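# Four arms flip a boat onto two trestles

## Task

Flip the boat so it ends upright, resting across both trestles, with its central white stripe lying over the white band of each trestle.

## Robot and tools

Robots: four i2rt Big YAM arms, arm1 to arm4, each ending in a five-fingered right hand with a wrist camera. Feet (base_link) in the scene frame, metres: arm1 (-0.398, -0.774, 0.694) and arm2 (0.403, -0.778, 0.685) sit on the -y side and face +y; arm3 (0.409, 0.820, 0.722) and arm4 (-0.402, 0.817, 0.726) sit on the +y side and face -y. Each foot faces along its own +x. The hand reaches roughly 1.07 m from the joint1 axis.

Frames: one scene frame, metres, origin on the floor, +z up. The hand point lies 0.045 m ahead of the palm. In the hand point's own axes, +z runs along straight fingers, +y leaves the palm face, and +x crosses the palm away from the thumb. The printed hand position can be off, more so when the arm is stretched.

move: one action for any subset of arms. Arguments arm1, arm2, arm3, arm4 are separate objects, one per robot; omit an arm to leave it alone (it may still be pushing toward an old target). Inside an arm's object:
- joints: a dict of absolute targets by name. joint1_rad (-2.879 to 2.879, base turn, positive counter-clockwise seen from above), joint2_rad (0 to 3.141, shoulder, 0 points the upper arm back), joint3_rad (0 to 3.019, elbow, 0 folded), joint4_rad (-1.692 to 1.57, hand pitch, positive lifts fingers), joint5_rad (-1.57 to 1.57, sideways swing, positive to the arm's right), joint6_rad (-2.094 to 2.094, roll, positive clockwise viewed from behind the hand), all radians. Hand keys hand_little, hand_ring, hand_middle, hand_index, hand_thumb_bend are -1 (closed) to +1 (open); hand_thumb_turn -1 puts the thumb in front of the palm, +1 beside it. hand_force_limit (-1 to 1, about 0 to 10 N at the fingertip, 15 N for thumb motors) and hand_speed (-0.96 to 1; full speed from +0.48) are settings, not motions.
- target: an absolute hand-point pose, seven numbers [x, y, z, qw, qx, qy, qz], metres and a wxyz quaternion in the scene frame, matching the printed hand line. The hand travels a straight line from its hand_target toward it. When target is given, joints may contain only the hand_ keys, otherwise the call is refused.
- speed: top hand speed for target, 0.002 to 4.3 m/s, default 0.25; rotation capped at double that in rad/s.
- min_time_s: 0.1 to 8 s, the shortest duration for that arm's joint motions.
All motions start together; hand paths in one action finish together and stop after 10 s; no action exceeds 15 s. Paths ignore obstacles and other arms; a hand can lag, drift and overshoot, especially near full stretch. Joint moves let each joint run at its own pace, so the hand can sweep wide; fast arms may overshoot by up to about 30 degrees.
cameras: list of arm1_cam_wrist to arm4_cam_wrist, cam_a, cam_b, cam_c, cam_d, cam_over, or "all". Empty list gives none. An unknown name invalidates the call. A move with no action returns full state and all images.

wait: seconds (0 to 10) and optional cameras; commands nothing, returns state.
zoom_image: camera and region [x0, y0, x1, y1] in pixels from the top-left, at most 504 by 504, on that camera's newest image. Wrist images are 672x504 fisheye; fixed cameras 896x504.
show_instructions: shows the reference page. finished_scene: ends the scene for good (scene 1, optional); the boat must stay placed with no help.

Result lines: "move" lists arms that got a motion; "as last shown" marks arms given nothing, their statuses reading "not commanded". hand is the measured pose; hand_target is the pose at the held joint targets. joint_positions includes hand motors and the two settings; Joint velocities (rad/s, arm joints) may read "within noise". Joint torques follow the arm joint order; numbers 3 and 4 wrap at ±28 N m. hand_stopped_by gives six words for little, ring, middle, index, thumb_bend, thumb_turn: moving, target, force, stalled or fault. <motor>_load_n is fingertip force in N, positive when pushed open; a lost grip shows as load near 0. Statuses: off_target (resting short of goal; "done" means within 1 cm and 2 degrees), time_out (a stop; on_its_own shows what the joints still chase), not_followed, "joint command not followed" or "pose unreachable" (a safety check withheld the motion; hand motors still act). MOTOR HOT warns of heat; OVER-TEMPERATURE FAULT means that arm went limp for 30 to 60 s; resend targets marked limit_stop_at_motor_heat.

Gripping: a finger motor moves only when its target changes by 0.002 or more, then locks at its target or when load hits hand_force_limit (which starts at 0; hand_speed starts at -0.8). To grip harder, raise the limit and send a more-closed target; to release, send a more-open one. Use hand_speed about -0.94 or lower for soft grips. Thumb turned in front wraps objects about 0.035 to 0.065 m thick; handles down to 0.025 m. A wrist bracket on the little-finger side can strike things.

Avoid: dropping or flinging the boat, pushing anything off the work area or to the floor, pressing two robots together or closing a hand on another robot's fingers, slamming into the trestles, overloading fingers, and holding stretched or straining poses long enough to overheat. If a call is refused or a stop occurs, the remaining move, wait and finished_scene calls in that reply are skipped. Something may occasionally nudge loose objects.

Each tool is called after "Emit:" as name([rows], argument=value, ...), one row to a line, values as JSON.

Reference images:

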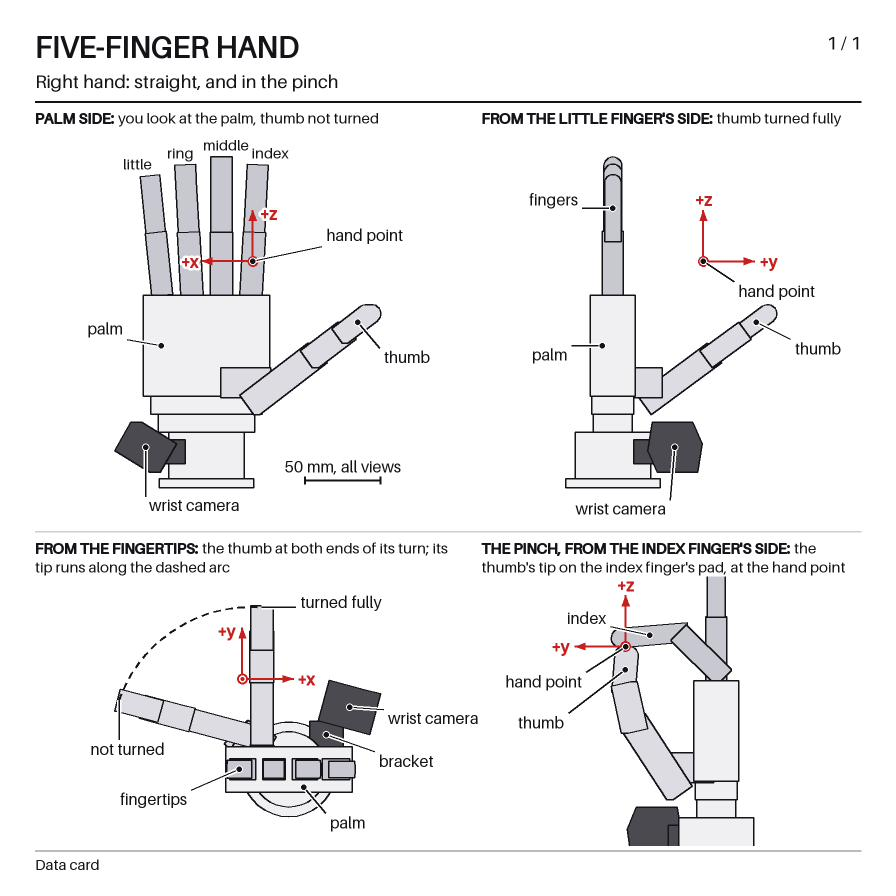

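## Session

Emit:
move(cameras=["all"])

Scene clock: 0.00 s.
Joint torques (N m): no reading
Heat: arm1: hottest joint2_rad 32 °C; arm2: hottest joint5_rad 36 °C; arm3: hottest joint3_rad 31 °C; arm4: hottest joint2_rad 33 °C.
Joint velocities: within noise
arm1.joint_positions: joint1_rad=-0.365 joint2_rad=+0.620 joint3_rad=+1.367 joint4_rad=-1.188 joint5_rad=-0.298 joint6_rad=-1.266 hand_little=+1.000 hand_ring=+1.000 hand_middle=+1.000 hand_index=+1.000 hand_thumb_turn=+1.000 hand_thumb_bend=+1.000 hand_force_limit=+0.000 hand_speed=-0.800
arm1.joint_status: not commanded
arm1.hand_stopped_by: target,target,target,target,target,target
arm1.little_load_n: 0.0
arm1.ring_load_n: 0.0
arm1.middle_load_n: 0.0
arm1.index_load_n: 0.0
arm1.thumb_bend_load_n: 0.0
arm1.thumb_turn_load_n: 0.0
arm1.hand: x=-0.3113 y=-0.5291 z=+1.2004 quat_wxyz=(-0.460, +0.716, +0.434, +0.296) (m; scene frame)
arm1.hand_target: x=-0.3117 y=-0.5306 z=+1.2102 quat_wxyz=(-0.466, +0.710, +0.433, +0.303) (m; scene frame)
arm1.hand_status: not commanded
arm2.joint_positions: joint1_rad=+0.493 joint2_rad=+0.518 joint3_rad=+1.357 joint4_rad=-1.227 joint5_rad=-0.015 joint6_rad=-1.205 hand_little=+1.000 hand_ring=+1.000 hand_middle=+1.000 hand_index=+1.000 hand_thumb_turn=+1.000 hand_thumb_bend=+1.000 hand_force_limit=+0.000 hand_speed=-0.800
arm2.joint_status: not commanded
arm2.hand_stopped_by: target,target,target,target,target,target
arm2.little_load_n: 0.0
arm2.ring_load_n: 0.0
arm2.middle_load_n: 0.0
arm2.index_load_n: 0.0
arm2.thumb_bend_load_n: 0.0
arm2.thumb_turn_load_n: 0.0
arm2.hand: x=+0.3448 y=-0.5768 z=+1.2012 quat_wxyz=(-0.528, +0.547, +0.620, +0.195) (m; scene frame)
arm2.hand_target: x=+0.3458 y=-0.5788 z=+1.2093 quat_wxyz=(-0.536, +0.543, +0.616, +0.197) (m; scene frame)
arm2.hand_status: not commanded
arm3.joint_positions: joint1_rad=-0.095 joint2_rad=+0.617 joint3_rad=+1.417 joint4_rad=-1.504 joint5_rad=+0.251 joint6_rad=-0.983 hand_little=+1.000 hand_ring=+1.000 hand_middle=+1.000 hand_index=+1.000 hand_thumb_turn=+1.000 hand_thumb_bend=+1.000 hand_force_limit=+0.000 hand_speed=-0.800
arm3.joint_status: not commanded
arm3.hand_stopped_by: target,target,target,target,target,target
arm3.little_load_n: 0.0
arm3.ring_load_n: 0.0
arm3.middle_load_n: 0.0
arm3.index_load_n: 0.0
arm3.thumb_bend_load_n: 0.0
arm3.thumb_turn_load_n: 0.0
arm3.hand: x=+0.3032 y=+0.6545 z=+1.1895 quat_wxyz=(+0.311, +0.326, -0.844, +0.292) (m; scene frame)
arm3.hand_target: x=+0.3031 y=+0.6546 z=+1.1989 quat_wxyz=(+0.317, +0.323, -0.839, +0.302) (m; scene frame)
arm3.hand_status: not commanded
arm4.joint_positions: joint1_rad=+0.249 joint2_rad=+0.620 joint3_rad=+1.390 joint4_rad=-1.453 joint5_rad=+0.283 joint6_rad=-1.394 hand_little=+1.000 hand_ring=+1.000 hand_middle=+1.000 hand_index=+1.000 hand_thumb_turn=+1.000 hand_thumb_bend=+1.000 hand_force_limit=+0.000 hand_speed=-0.800
arm4.joint_status: not commanded
arm4.hand_stopped_by: target,target,target,target,target,target
arm4.little_load_n: 0.0
arm4.ring_load_n: 0.0
arm4.middle_load_n: 0.0
arm4.index_load_n: 0.0
arm4.thumb_bend_load_n: 0.0
arm4.thumb_turn_load_n: 0.0
arm4.hand: x=-0.4552 y=+0.6060 z=+1.2123 quat_wxyz=(+0.343, +0.611, -0.654, +0.285) (m; scene frame)
arm4.hand_target: x=-0.4552 y=+0.6063 z=+1.2223 quat_wxyz=(+0.348, +0.606, -0.652, +0.295) (m; scene frame)
arm4.hand_status: not commanded
pictures: arm1_cam_wrist, arm2_cam_wrist, arm3_cam_wrist, arm4_cam_wrist, cam_a, cam_b, cam_c, cam_d, cam_over

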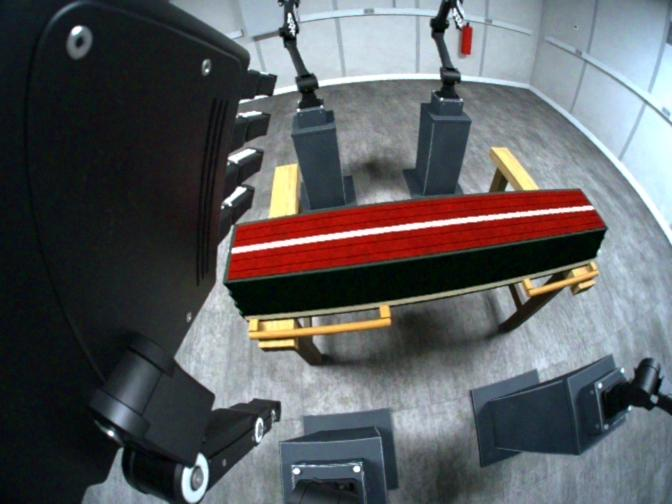

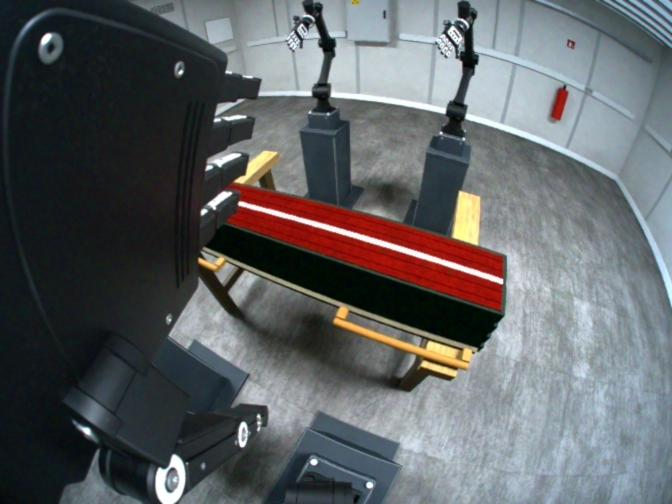

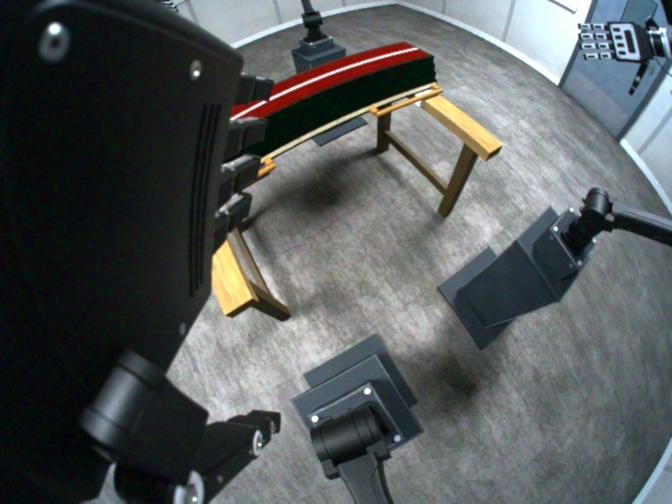

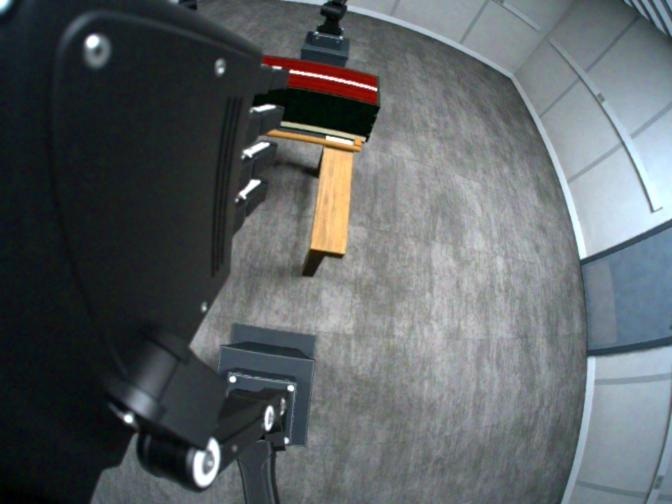

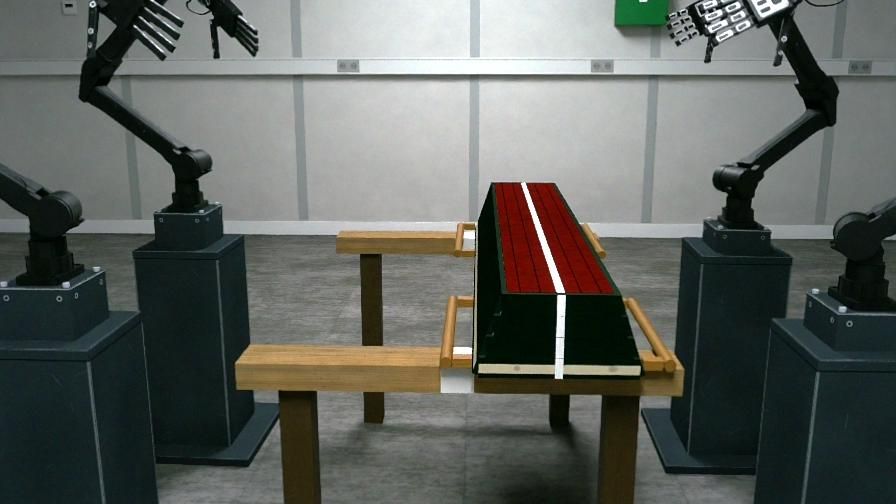

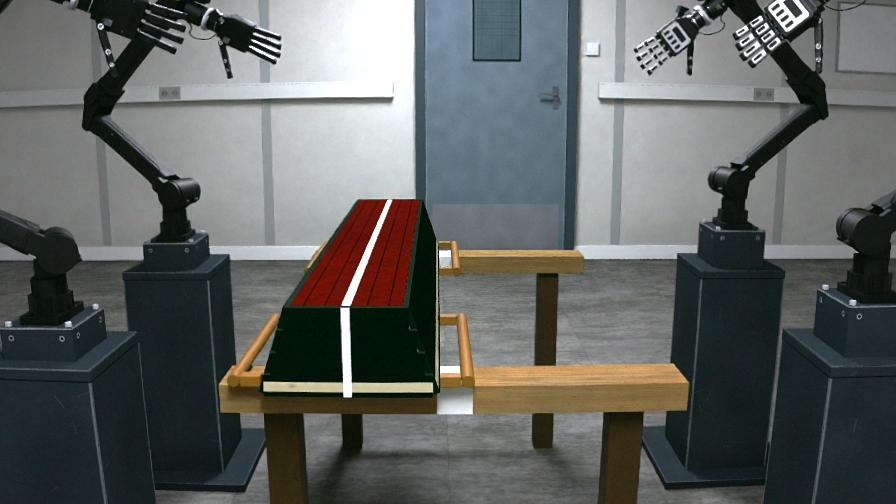

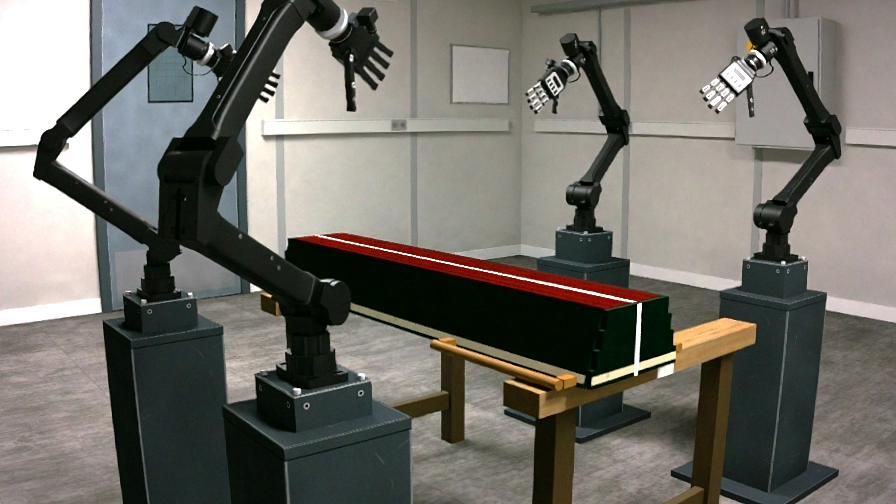

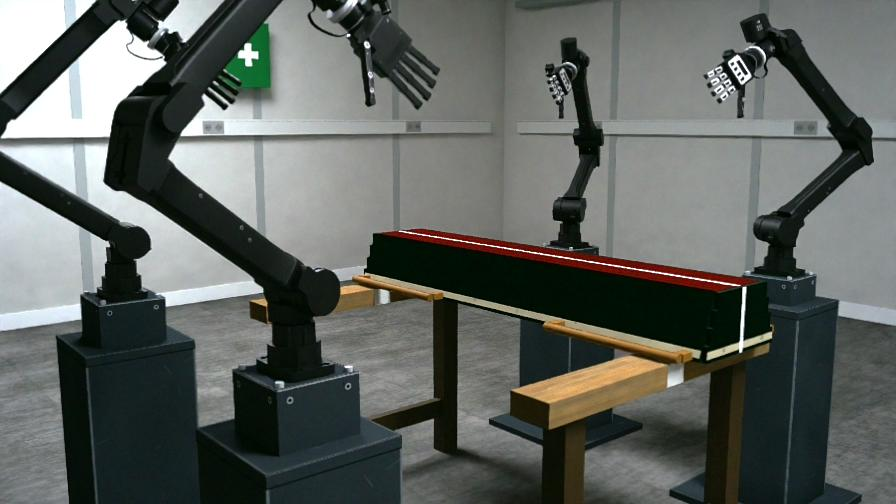

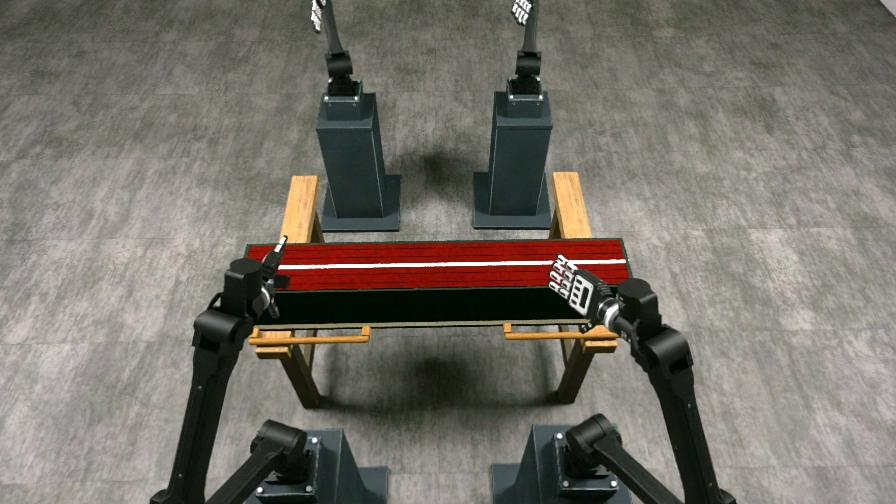

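Emit:
zoom_image(camera="cam_over", region=[230, 160, 650, 410])

Emit:
zoom_image(camera="cam_a", region=[420, 170, 700, 400])

Emit:
zoom_image(camera="cam_d", region=[340, 210, 790, 450])

Emit:
zoom_image(camera="cam_c", region=[270, 220, 770, 450])

Emit:
zoom_image(camera="arm1_cam_wrist", region=[200, 140, 620, 380])

Scaled by 1.200.

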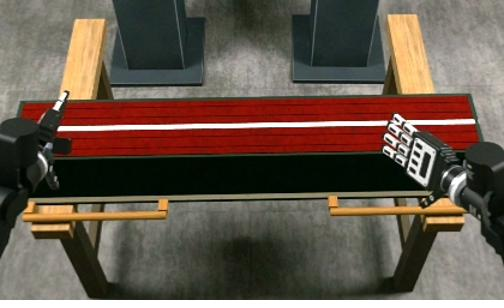

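Scaled by 1.800.

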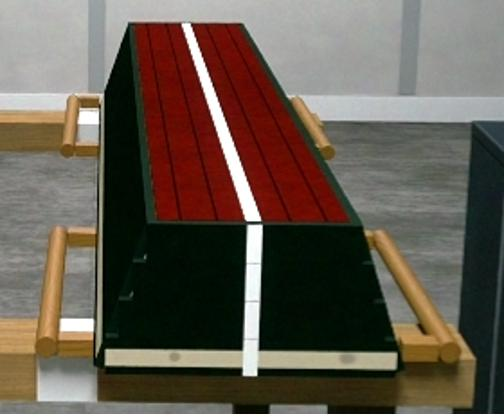

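Scaled by 1.120.

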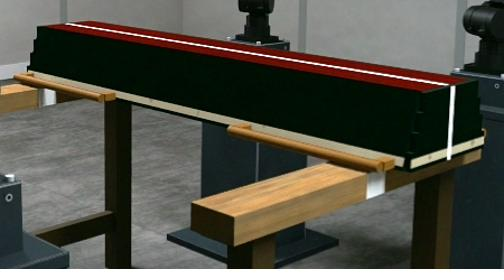

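Scaled by 1.008.

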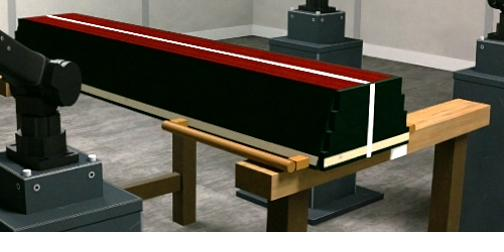

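Scaled by 1.200 from the camera's image (finer frame: 960x720).

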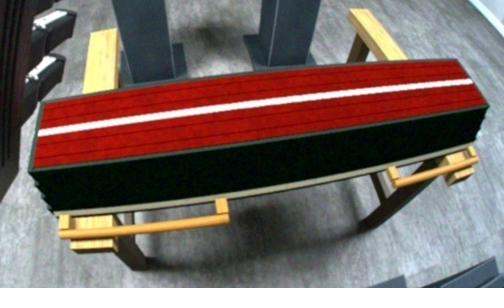

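Emit:
move(arm1={"target": [-0.36, -0.45, 0.85, 0.4226, -0.9063, 0, 0], "joints": {"hand_thumb_turn": -1, "hand_speed": -0.3}}, arm2={"target": [0.30, -0.45, 0.85, 0.4226, -0.9063, 0, 0], "joints": {"hand_thumb_turn": -1, "hand_speed": -0.3}}, cameras=["arm1_cam_wrist", "arm2_cam_wrist", "cam_a", "cam_over", "cam_d"])

Scene clock: 16.97 s.
Joint torques (N m): arm1=[1.14 -0.91 9.14 2.19 -0.31 0.18] | arm2=[0.38 -0.67 9.37 2.44 0.05 0.1] | arm3=[1.67 2.78 10.81 1.73 0.17 -0.11] | arm4=[-1.85 2.43 8.85 1.51 0.28 0.08]
Heat: arm1: hottest joint2_rad 32 °C; arm2: hottest joint3_rad 36 °C; arm3: hottest joint3_rad 33 °C; arm4: hottest joint2_rad 32 °C.
move: arm1 done; arm2 done
Joint velocities: within noise
arm1.joint_positions: joint1_rad=-0.288 joint2_rad=+0.749 joint3_rad=+0.598 joint4_rad=-0.570 joint5_rad=-0.211 joint6_rad=-0.211 hand_little=+1.000 hand_ring=+1.000 hand_middle=+1.000 hand_index=+1.000 hand_thumb_turn=-1.000 hand_thumb_bend=+1.000 hand_force_limit=+0.000 hand_speed=-0.300
arm1.joint_status: all done
arm1.hand_stopped_by: target,target,target,target,target,target
arm1.little_load_n: 0.0
arm1.ring_load_n: 0.0
arm1.middle_load_n: 0.0
arm1.index_load_n: 0.0
arm1.thumb_bend_load_n: 0.0
arm1.thumb_turn_load_n: 0.0
arm1.hand: x=-0.3625 y=-0.4507 z=+0.8557 quat_wxyz=(-0.424, +0.906, +0.009, +0.002)
arm1.hand_target: x=-0.3600 y=-0.4503 z=+0.8499 quat_wxyz=(-0.422, +0.906, +0.000, +0.000)
arm1.hand_status: done (0.006 m and 1.1 deg from the pose sent, 0.363 m and 65.1 deg at the start)
arm2.joint_positions: joint1_rad=+0.343 joint2_rad=+0.774 joint3_rad=+0.624 joint4_rad=-0.584 joint5_rad=+0.246 joint6_rad=+0.201 hand_little=+1.000 hand_ring=+1.000 hand_middle=+1.000 hand_index=+1.000 hand_thumb_turn=-1.000 hand_thumb_bend=+1.000 hand_force_limit=+0.000 hand_speed=-0.300
arm2.joint_status: all done
arm2.hand_stopped_by: target,target,target,target,target,target
arm2.little_load_n: 0.0
arm2.ring_load_n: 0.0
arm2.middle_load_n: 0.0
arm2.index_load_n: 0.0
arm2.thumb_bend_load_n: 0.0
arm2.thumb_turn_load_n: 0.0
arm2.hand: x=+0.2984 y=-0.4528 z=+0.8550 quat_wxyz=(-0.425, +0.905, +0.008, +0.000)
arm2.hand_target: x=+0.3000 y=-0.4502 z=+0.8501 quat_wxyz=(-0.423, +0.906, +0.000, +0.000)
arm2.hand_status: done (0.006 m and 0.9 deg from the pose sent, 0.376 m and 88.1 deg at the start)
arm3, arm4: as last shown
pictures: arm1_cam_wrist, arm2_cam_wrist, cam_a, cam_d, cam_over

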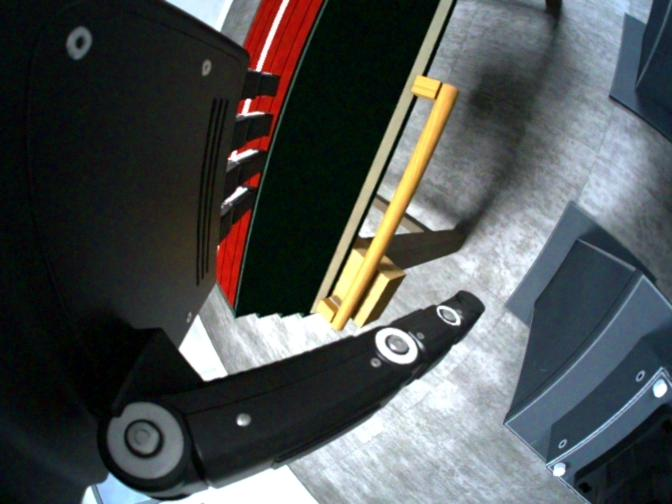

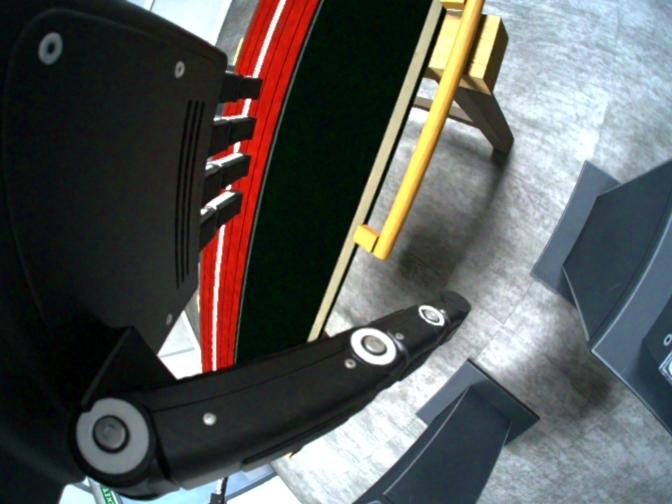

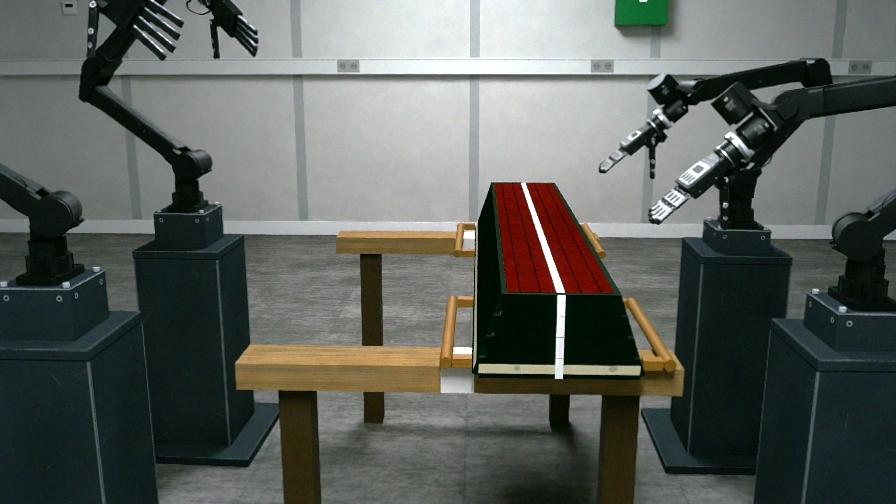

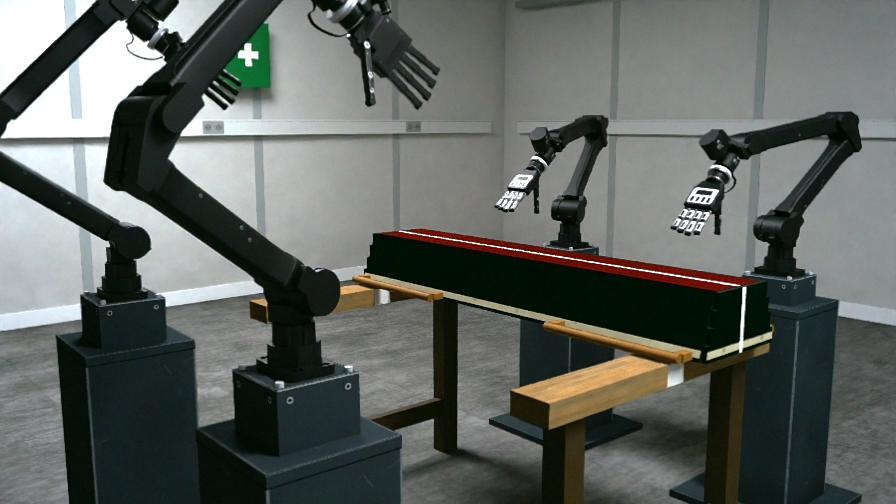

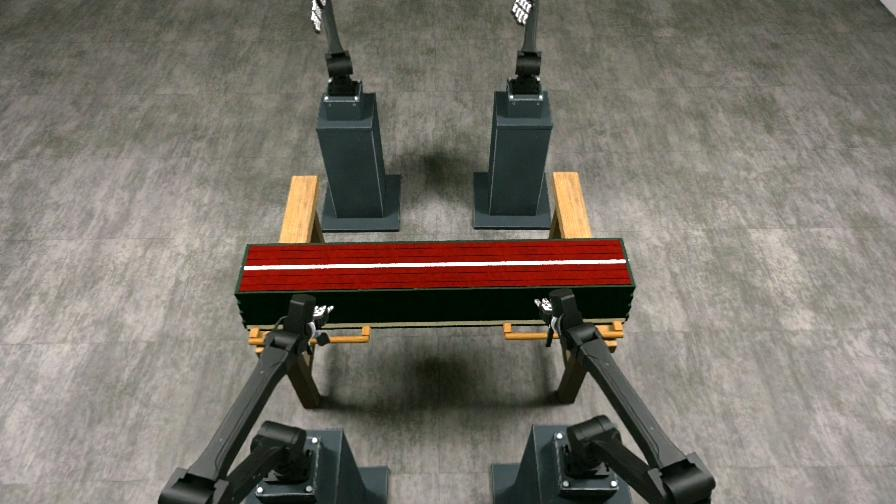

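Emit:
zoom_image(camera="arm1_cam_wrist", region=[300, 60, 480, 340])

Emit:
zoom_image(camera="cam_over", region=[240, 290, 390, 360])

Scaled by 1.800 from the camera's image (finer frame: 960x720).

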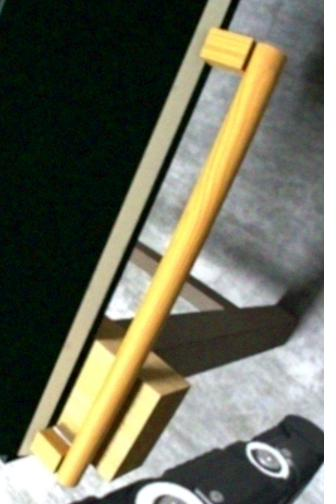

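Scaled by 3.360.

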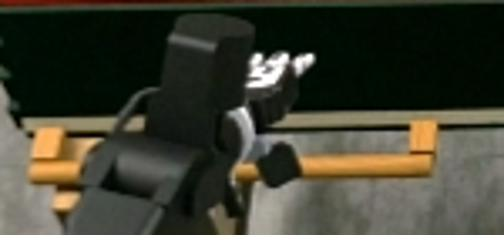

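Emit:
move(arm1={"target": [-0.36, -0.372, 0.72, 0.1736, -0.9848, 0, 0], "joints": {"hand_little": 0.4, "hand_ring": 0.4, "hand_middle": 0.4, "hand_index": 0.4}}, arm2={"target": [0.30, -0.372, 0.72, 0.1736, -0.9848, 0, 0], "joints": {"hand_little": 0.4, "hand_ring": 0.4, "hand_middle": 0.4, "hand_index": 0.4}}, cameras=["arm1_cam_wrist", "arm2_cam_wrist", "cam_a", "cam_over", "cam_d"])

Scene clock: 26.90 s.
Joint torques (N m): arm1=[3.19 -7.47 10.63 0.25 0.09 0.19] | arm2=[-0.21 -10.11 11.38 0.69 -0.06 -0.11] | arm3=[1.61 2.67 10.78 1.73 0.17 -0.11] | arm4=[-1.26 2.26 9.09 1.62 0.24 0.13]
Heat: arm1: hottest joint2_rad 32 °C; arm2: hottest joint3_rad 36 °C; arm3: hottest joint3_rad 34 °C; arm4: hottest joint2_rad 32 °C.
move: arm1 off_target; arm2 off_target
Joint velocities: within noise
arm1.joint_positions: joint1_rad=-0.185 joint2_rad=+1.476 joint3_rad=+0.844 joint4_rad=-0.620 joint5_rad=-0.050 joint6_rad=-0.170 hand_little=+0.400 hand_ring=+0.400 hand_middle=+0.400 hand_index=+0.400 hand_thumb_turn=-1.000 hand_thumb_bend=+1.000 hand_force_limit=+0.000 hand_speed=-0.300
arm1.joint_status: all done
arm1.hand_stopped_by: target,target,target,target,target,target
arm1.little_load_n: 0.0
arm1.ring_load_n: 0.0
arm1.middle_load_n: 0.0
arm1.index_load_n: 0.0
arm1.thumb_bend_load_n: 0.0
arm1.thumb_turn_load_n: 0.0
arm1.hand: x=-0.3590 y=-0.3902 z=+0.7108 quat_wxyz=(-0.164, +0.986, -0.001, -0.002)
arm1.hand_target: x=-0.3602 y=-0.3725 z=+0.7202 quat_wxyz=(-0.174, +0.985, +0.000, +0.000)
arm1.hand_status: off_target (0.020 m and 1.1 deg from the pose sent, 0.157 m and 30.2 deg at the start)
arm2.joint_positions: joint1_rad=+0.203 joint2_rad=+1.483 joint3_rad=+0.876 joint4_rad=-0.647 joint5_rad=+0.066 joint6_rad=+0.179 hand_little=+0.400 hand_ring=+0.400 hand_middle=+0.400 hand_index=+0.400 hand_thumb_turn=-1.000 hand_thumb_bend=+1.000 hand_force_limit=+0.000 hand_speed=-0.300
arm2.joint_status: all done
arm2.hand_stopped_by: target,target,target,target,target,target
arm2.little_load_n: 0.0
arm2.ring_load_n: 0.0
arm2.middle_load_n: 0.0
arm2.index_load_n: 0.0
arm2.thumb_bend_load_n: 0.0
arm2.thumb_turn_load_n: 0.0
arm2.hand: x=+0.2991 y=-0.3871 z=+0.7130 quat_wxyz=(-0.167, +0.986, +0.000, +0.001)
arm2.hand_target: x=+0.3000 y=-0.3723 z=+0.7201 quat_wxyz=(-0.174, +0.985, +0.000, +0.000)
arm2.hand_status: off_target (0.017 m and 0.7 deg from the pose sent, 0.157 m and 30.3 deg at the start)
arm3, arm4: as last shown
arm3.thumb_bend_load_n: -0.5
arm4.little_load_n: -0.5
pictures: arm1_cam_wrist, arm2_cam_wrist, cam_a, cam_d, cam_over

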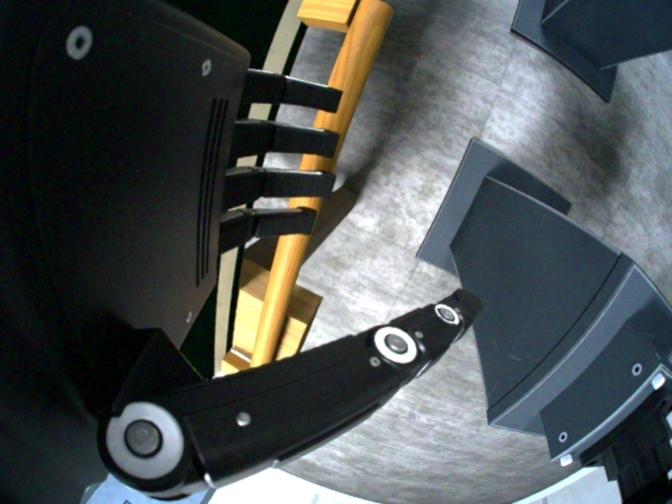

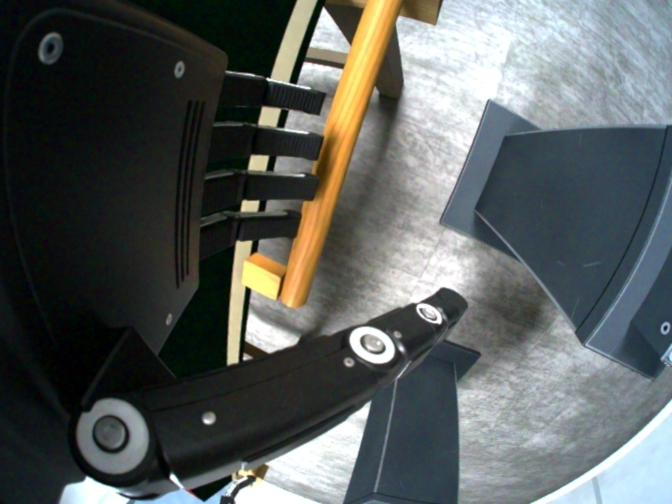

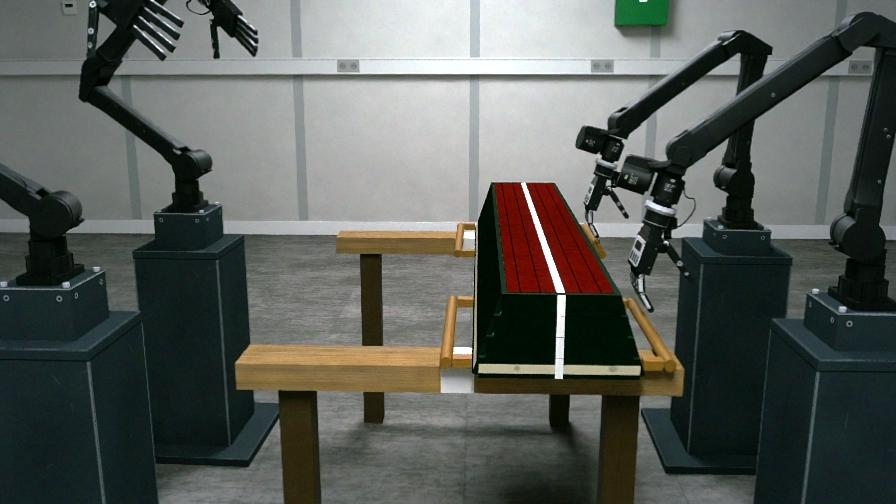

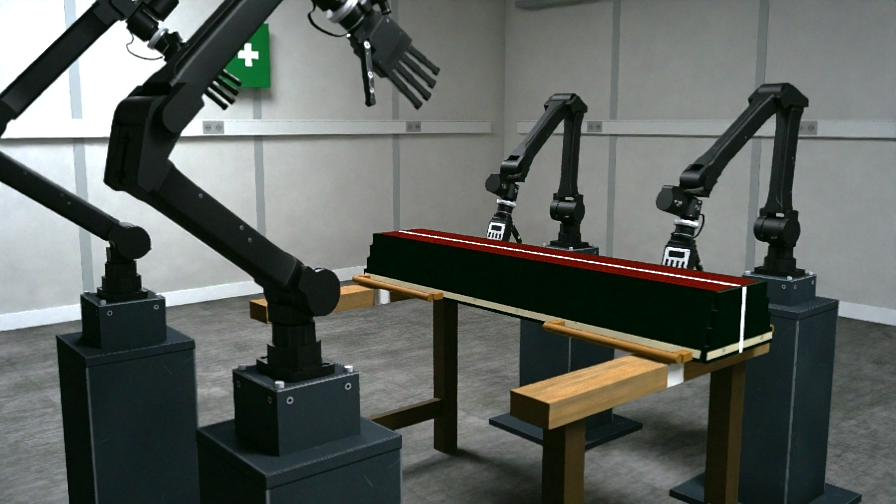

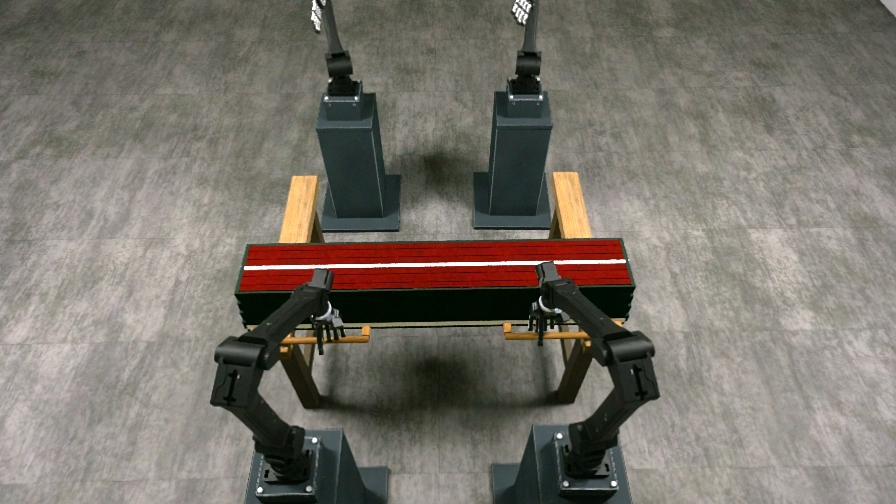

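Emit:
move(arm1={"target": [-0.36, -0.352, 0.688, 0.1736, -0.9848, 0, 0], "speed": 0.1}, arm2={"target": [0.30, -0.355, 0.688, 0.1736, -0.9848, 0, 0], "speed": 0.1}, cameras=["arm1_cam_wrist", "arm2_cam_wrist", "cam_a"])

Emit:
zoom_image(camera="cam_a", region=[560, 170, 740, 390])

Scene clock: 30.43 s.
Joint torques (N m): arm1=[2.84 -5.13 10.65 2.55 0.05 0.19] | arm2=[-0.26 -10.64 10.07 1.31 -0.12 -0.12] | arm3=[1.61 2.73 10.77 1.74 0.17 -0.11] | arm4=[-1.08 1.79 8.96 1.68 0.24 0.09]
Heat: arm1: hottest joint2_rad 32 °C; arm2: hottest joint3_rad 36 °C; arm3: hottest joint3_rad 34 °C; arm4: hottest joint2_rad 32 °C.
move: arm1 off_target; arm2 off_target
Joint velocities: within noise
arm1.joint_positions: joint1_rad=-0.182 joint2_rad=+1.528 joint3_rad=+0.856 joint4_rad=-0.595 joint5_rad=-0.047 joint6_rad=-0.164 hand_little=+0.400 hand_ring=+0.400 hand_middle=+0.399 hand_index=+0.400 hand_thumb_turn=-1.000 hand_thumb_bend=+1.000 hand_force_limit=+0.000 hand_speed=-0.300
arm1.joint_status: not commanded
arm1.hand_stopped_by: target,target,target,target,target,target
arm1.little_load_n: 0.0
arm1.ring_load_n: 0.0
arm1.middle_load_n: -21.5
arm1.index_load_n: 0.0
arm1.thumb_bend_load_n: 0.0
arm1.thumb_turn_load_n: 0.0
arm1.hand: x=-0.3591 y=-0.3836 z=+0.6963 quat_wxyz=(-0.157, +0.988, -0.002, -0.003)
arm1.hand_target: x=-0.3603 y=-0.3542 z=+0.6895 quat_wxyz=(-0.174, +0.985, +0.000, +0.000)
arm1.hand_status: off_target (0.033 m and 2.0 deg from the pose sent, 0.045 m and 1.1 deg at the start)
arm2.joint_positions: joint1_rad=+0.196 joint2_rad=+1.570 joint3_rad=+0.891 joint4_rad=-0.579 joint5_rad=+0.064 joint6_rad=+0.172 hand_little=+0.400 hand_ring=+0.400 hand_middle=+0.400 hand_index=+0.400 hand_thumb_turn=-1.000 hand_thumb_bend=+1.000 hand_force_limit=+0.000 hand_speed=-0.300
arm2.joint_status: not commanded
arm2.hand_stopped_by: target,target,target,target,target,target
arm2.little_load_n: 0.0
arm2.ring_load_n: 0.0
arm2.middle_load_n: 0.0
arm2.index_load_n: 0.0
arm2.thumb_bend_load_n: 0.0
arm2.thumb_turn_load_n: 0.0
arm2.hand: x=+0.2991 y=-0.3715 z=+0.6863 quat_wxyz=(-0.165, +0.986, +0.000, +0.002)
arm2.hand_target: x=+0.3003 y=-0.3555 z=+0.6881 quat_wxyz=(-0.174, +0.985, +0.000, +0.000)
arm2.hand_status: off_target (0.017 m and 1.0 deg from the pose sent, 0.041 m and 0.7 deg at the start)
arm3, arm4: as last shown
arm3.thumb_bend_load_n: 0.0
arm4.little_load_n: 0.0

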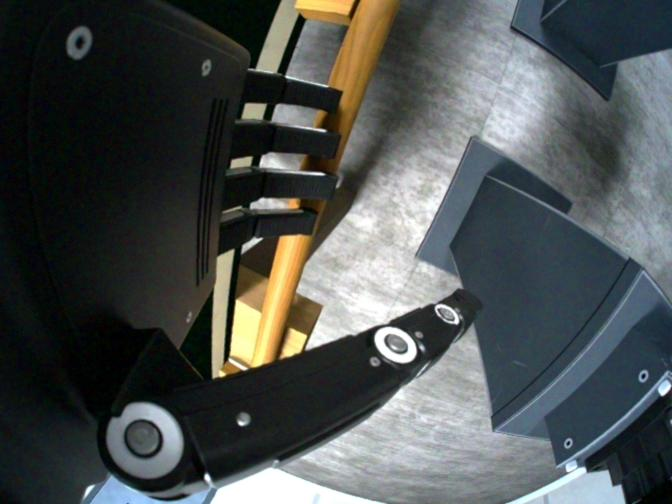

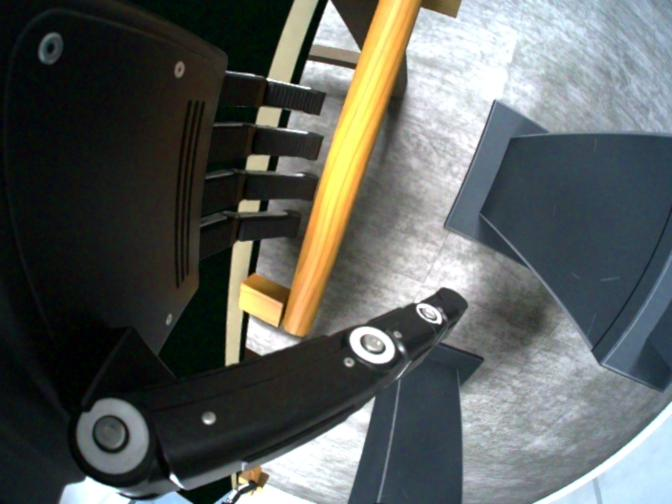

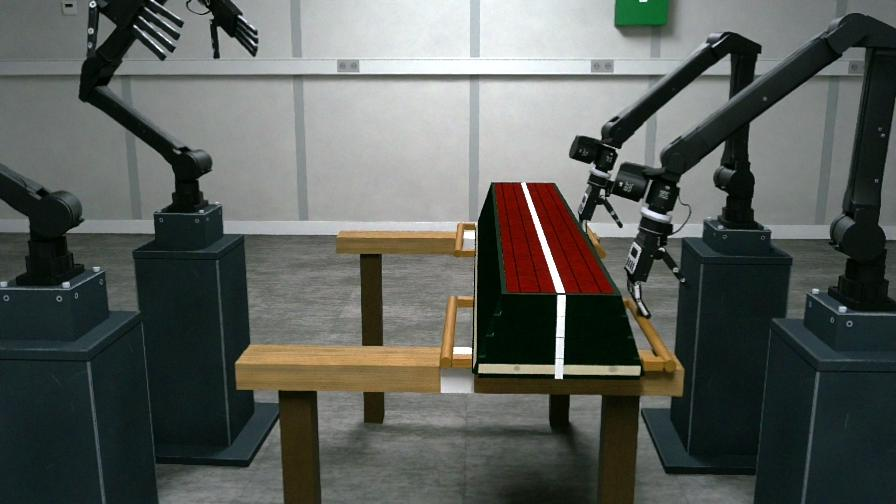

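Scaled by 2.291.

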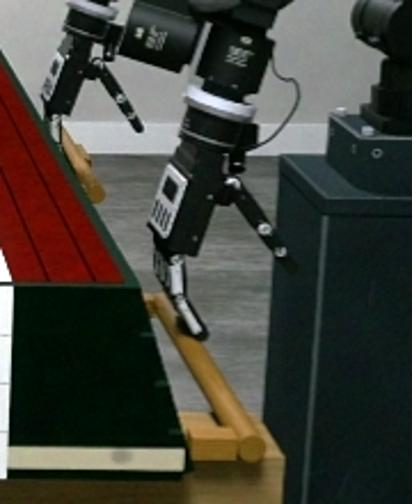

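Emit:
move(arm1={"target": [-0.36, -0.358, 0.725, 0.1736, -0.9848, 0, 0], "speed": 0.1}, cameras=["arm1_cam_wrist", "cam_a"])

Scene clock: 31.93 s.
Joint torques (N m): arm1=[3.19 -9.82 10.44 0.24 0.03 0.18] | arm2=[-0.79 -10.17 9.98 1.22 -0.1 -0.08] | arm3=[1.61 2.73 10.77 1.74 0.17 -0.11] | arm4=[-0.91 1.67 9.09 1.66 0.25 0.1]
Heat: arm1: hottest joint2_rad 32 °C; arm2: hottest joint3_rad 36 °C; arm3: hottest joint3_rad 34 °C; arm4: hottest joint2_rad 32 °C.
move: arm1 off_target
Joint velocities: within noise
arm1.joint_positions: joint1_rad=-0.180 joint2_rad=+1.525 joint3_rad=+0.891 joint4_rad=-0.639 joint5_rad=-0.046 joint6_rad=-0.164 hand_little=+0.400 hand_ring=+0.400 hand_middle=+0.400 hand_index=+0.400 hand_thumb_turn=-1.000 hand_thumb_bend=+1.000 hand_force_limit=+0.000 hand_speed=-0.300
arm1.joint_status: not commanded
arm1.hand_stopped_by: target,target,target,target,target,target
arm1.little_load_n: 0.0
arm1.ring_load_n: 0.0
arm1.middle_load_n: 0.0
arm1.index_load_n: 0.0
arm1.thumb_bend_load_n: 0.0
arm1.thumb_turn_load_n: 0.0
arm1.hand: x=-0.3584 y=-0.3779 z=+0.7076 quat_wxyz=(-0.153, +0.988, -0.002, -0.003)
arm1.hand_target: x=-0.3601 y=-0.3586 z=+0.7253 quat_wxyz=(-0.174, +0.985, +0.000, +0.000)
arm1.hand_status: off_target (0.026 m and 2.4 deg from the pose sent, 0.038 m and 2.0 deg at the start)
arm2, arm3, arm4: as last shown

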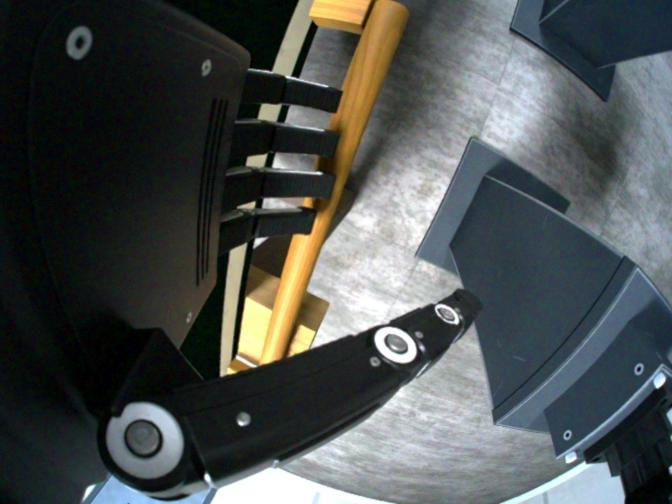

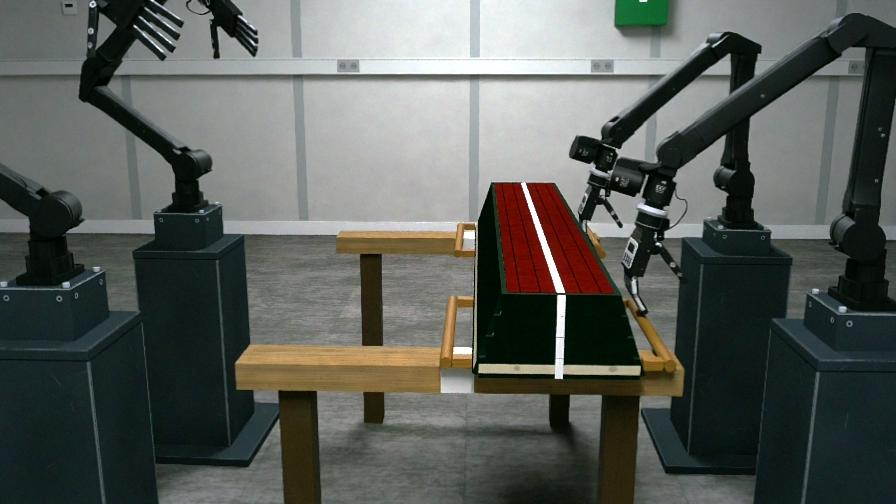

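Emit:
move(arm1={"target": [-0.36, -0.345, 0.722, 0.1736, -0.9848, 0, 0], "speed": 0.1}, arm2={"target": [0.30, -0.350, 0.67, 0.1736, -0.9848, 0, 0], "speed": 0.1}, cameras=["arm1_cam_wrist", "arm2_cam_wrist"])

Scene clock: 33.33 s.
Joint torques (N m): arm1=[2.67 -8 10.71 0.39 0.08 0.16] | arm2=[-0.38 -10.7 9.42 1.43 -0.02 -0.08] | arm3=[1.67 2.73 10.8 1.73 0.17 -0.11] | arm4=[-1.38 2.61 9.03 1.55 0.27 0.07]
Heat: arm1: hottest joint2_rad 32 °C; arm2: hottest joint3_rad 37 °C; arm3: hottest joint3_rad 34 °C; arm4: hottest joint2_rad 32 °C.
move: arm1 off_target; arm2 off_target
Joint velocities: within noise
arm1.joint_positions: joint1_rad=-0.175 joint2_rad=+1.532 joint3_rad=+0.921 joint4_rad=-0.639 joint5_rad=-0.046 joint6_rad=-0.160 hand_little=+0.400 hand_ring=+0.400 hand_middle=+0.400 hand_index=+0.400 hand_thumb_turn=-1.000 hand_thumb_bend=+1.000 hand_force_limit=+0.000 hand_speed=-0.300
arm1.joint_status: not commanded
arm1.hand_stopped_by: target,target,target,target,target,target
arm1.little_load_n: 0.0
arm1.ring_load_n: 0.0
arm1.middle_load_n: 0.0
arm1.index_load_n: 0.0
arm1.thumb_bend_load_n: 0.0
arm1.thumb_turn_load_n: 0.0
arm1.hand: x=-0.3580 y=-0.3636 z=+0.7153 quat_wxyz=(-0.165, +0.986, -0.001, -0.002)
arm1.hand_target: x=-0.3601 y=-0.3456 z=+0.7223 quat_wxyz=(-0.174, +0.985, +0.000, +0.000)
arm1.hand_status: off_target (0.020 m and 1.0 deg from the pose sent, 0.036 m and 2.4 deg at the start)
arm2.joint_positions: joint1_rad=+0.195 joint2_rad=+1.615 joint3_rad=+0.891 joint4_rad=-0.532 joint5_rad=+0.063 joint6_rad=+0.170 hand_little=+0.400 hand_ring=+0.400 hand_middle=+0.400 hand_index=+0.400 hand_thumb_turn=-1.000 hand_thumb_bend=+1.000 hand_force_limit=+0.000 hand_speed=-0.300
arm2.joint_status: not commanded
arm2.hand_stopped_by: target,target,target,target,target,target
arm2.little_load_n: 0.0
arm2.ring_load_n: 0.0
arm2.middle_load_n: 0.0
arm2.index_load_n: 0.0
arm2.thumb_bend_load_n: 0.0
arm2.thumb_turn_load_n: 0.0
arm2.hand: x=+0.2983 y=-0.3649 z=+0.6697 quat_wxyz=(-0.166, +0.986, +0.001, +0.001)
arm2.hand_target: x=+0.3001 y=-0.3505 z=+0.6701 quat_wxyz=(-0.174, +0.985, +0.000, +0.000)
arm2.hand_status: off_target (0.015 m and 0.9 deg from the pose sent, 0.027 m and 1.0 deg at the start)
arm3, arm4: as last shown
arm3.ring_load_n: -0.5
arm4.little_load_n: 0.5

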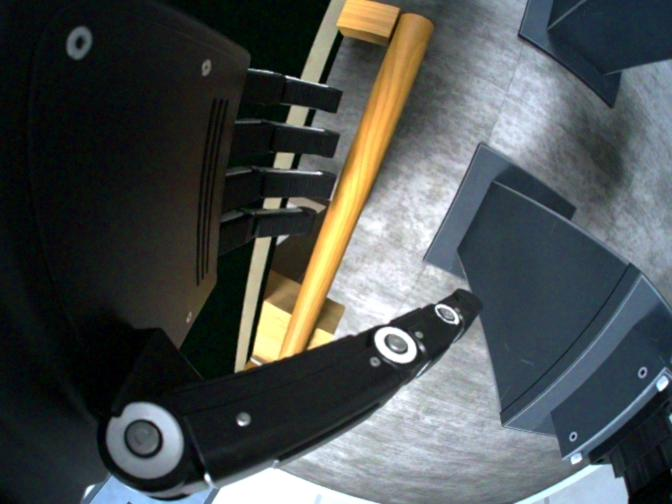

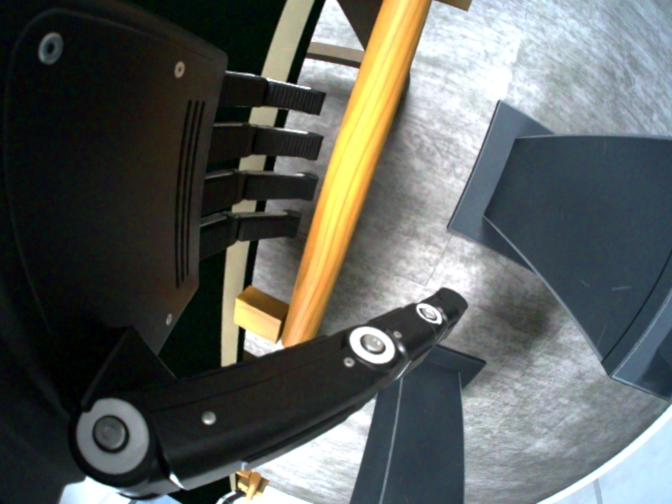

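Emit:
zoom_image(camera="arm2_cam_wrist", region=[200, 40, 440, 360])

Emit:
zoom_image(camera="arm1_cam_wrist", region=[200, 40, 440, 360])

Scaled by 1.575 from the camera's image (finer frame: 960x720).

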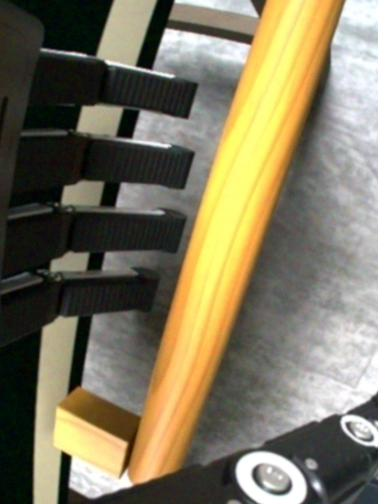

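Scaled by 1.575 from the camera's image (finer frame: 960x720).

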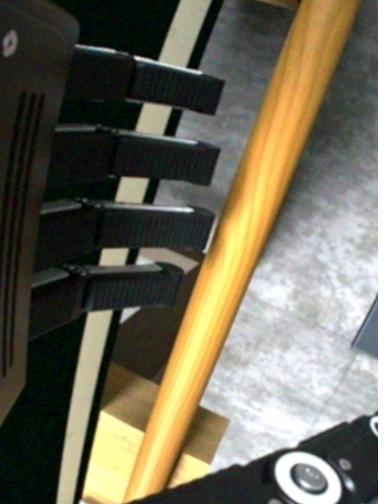

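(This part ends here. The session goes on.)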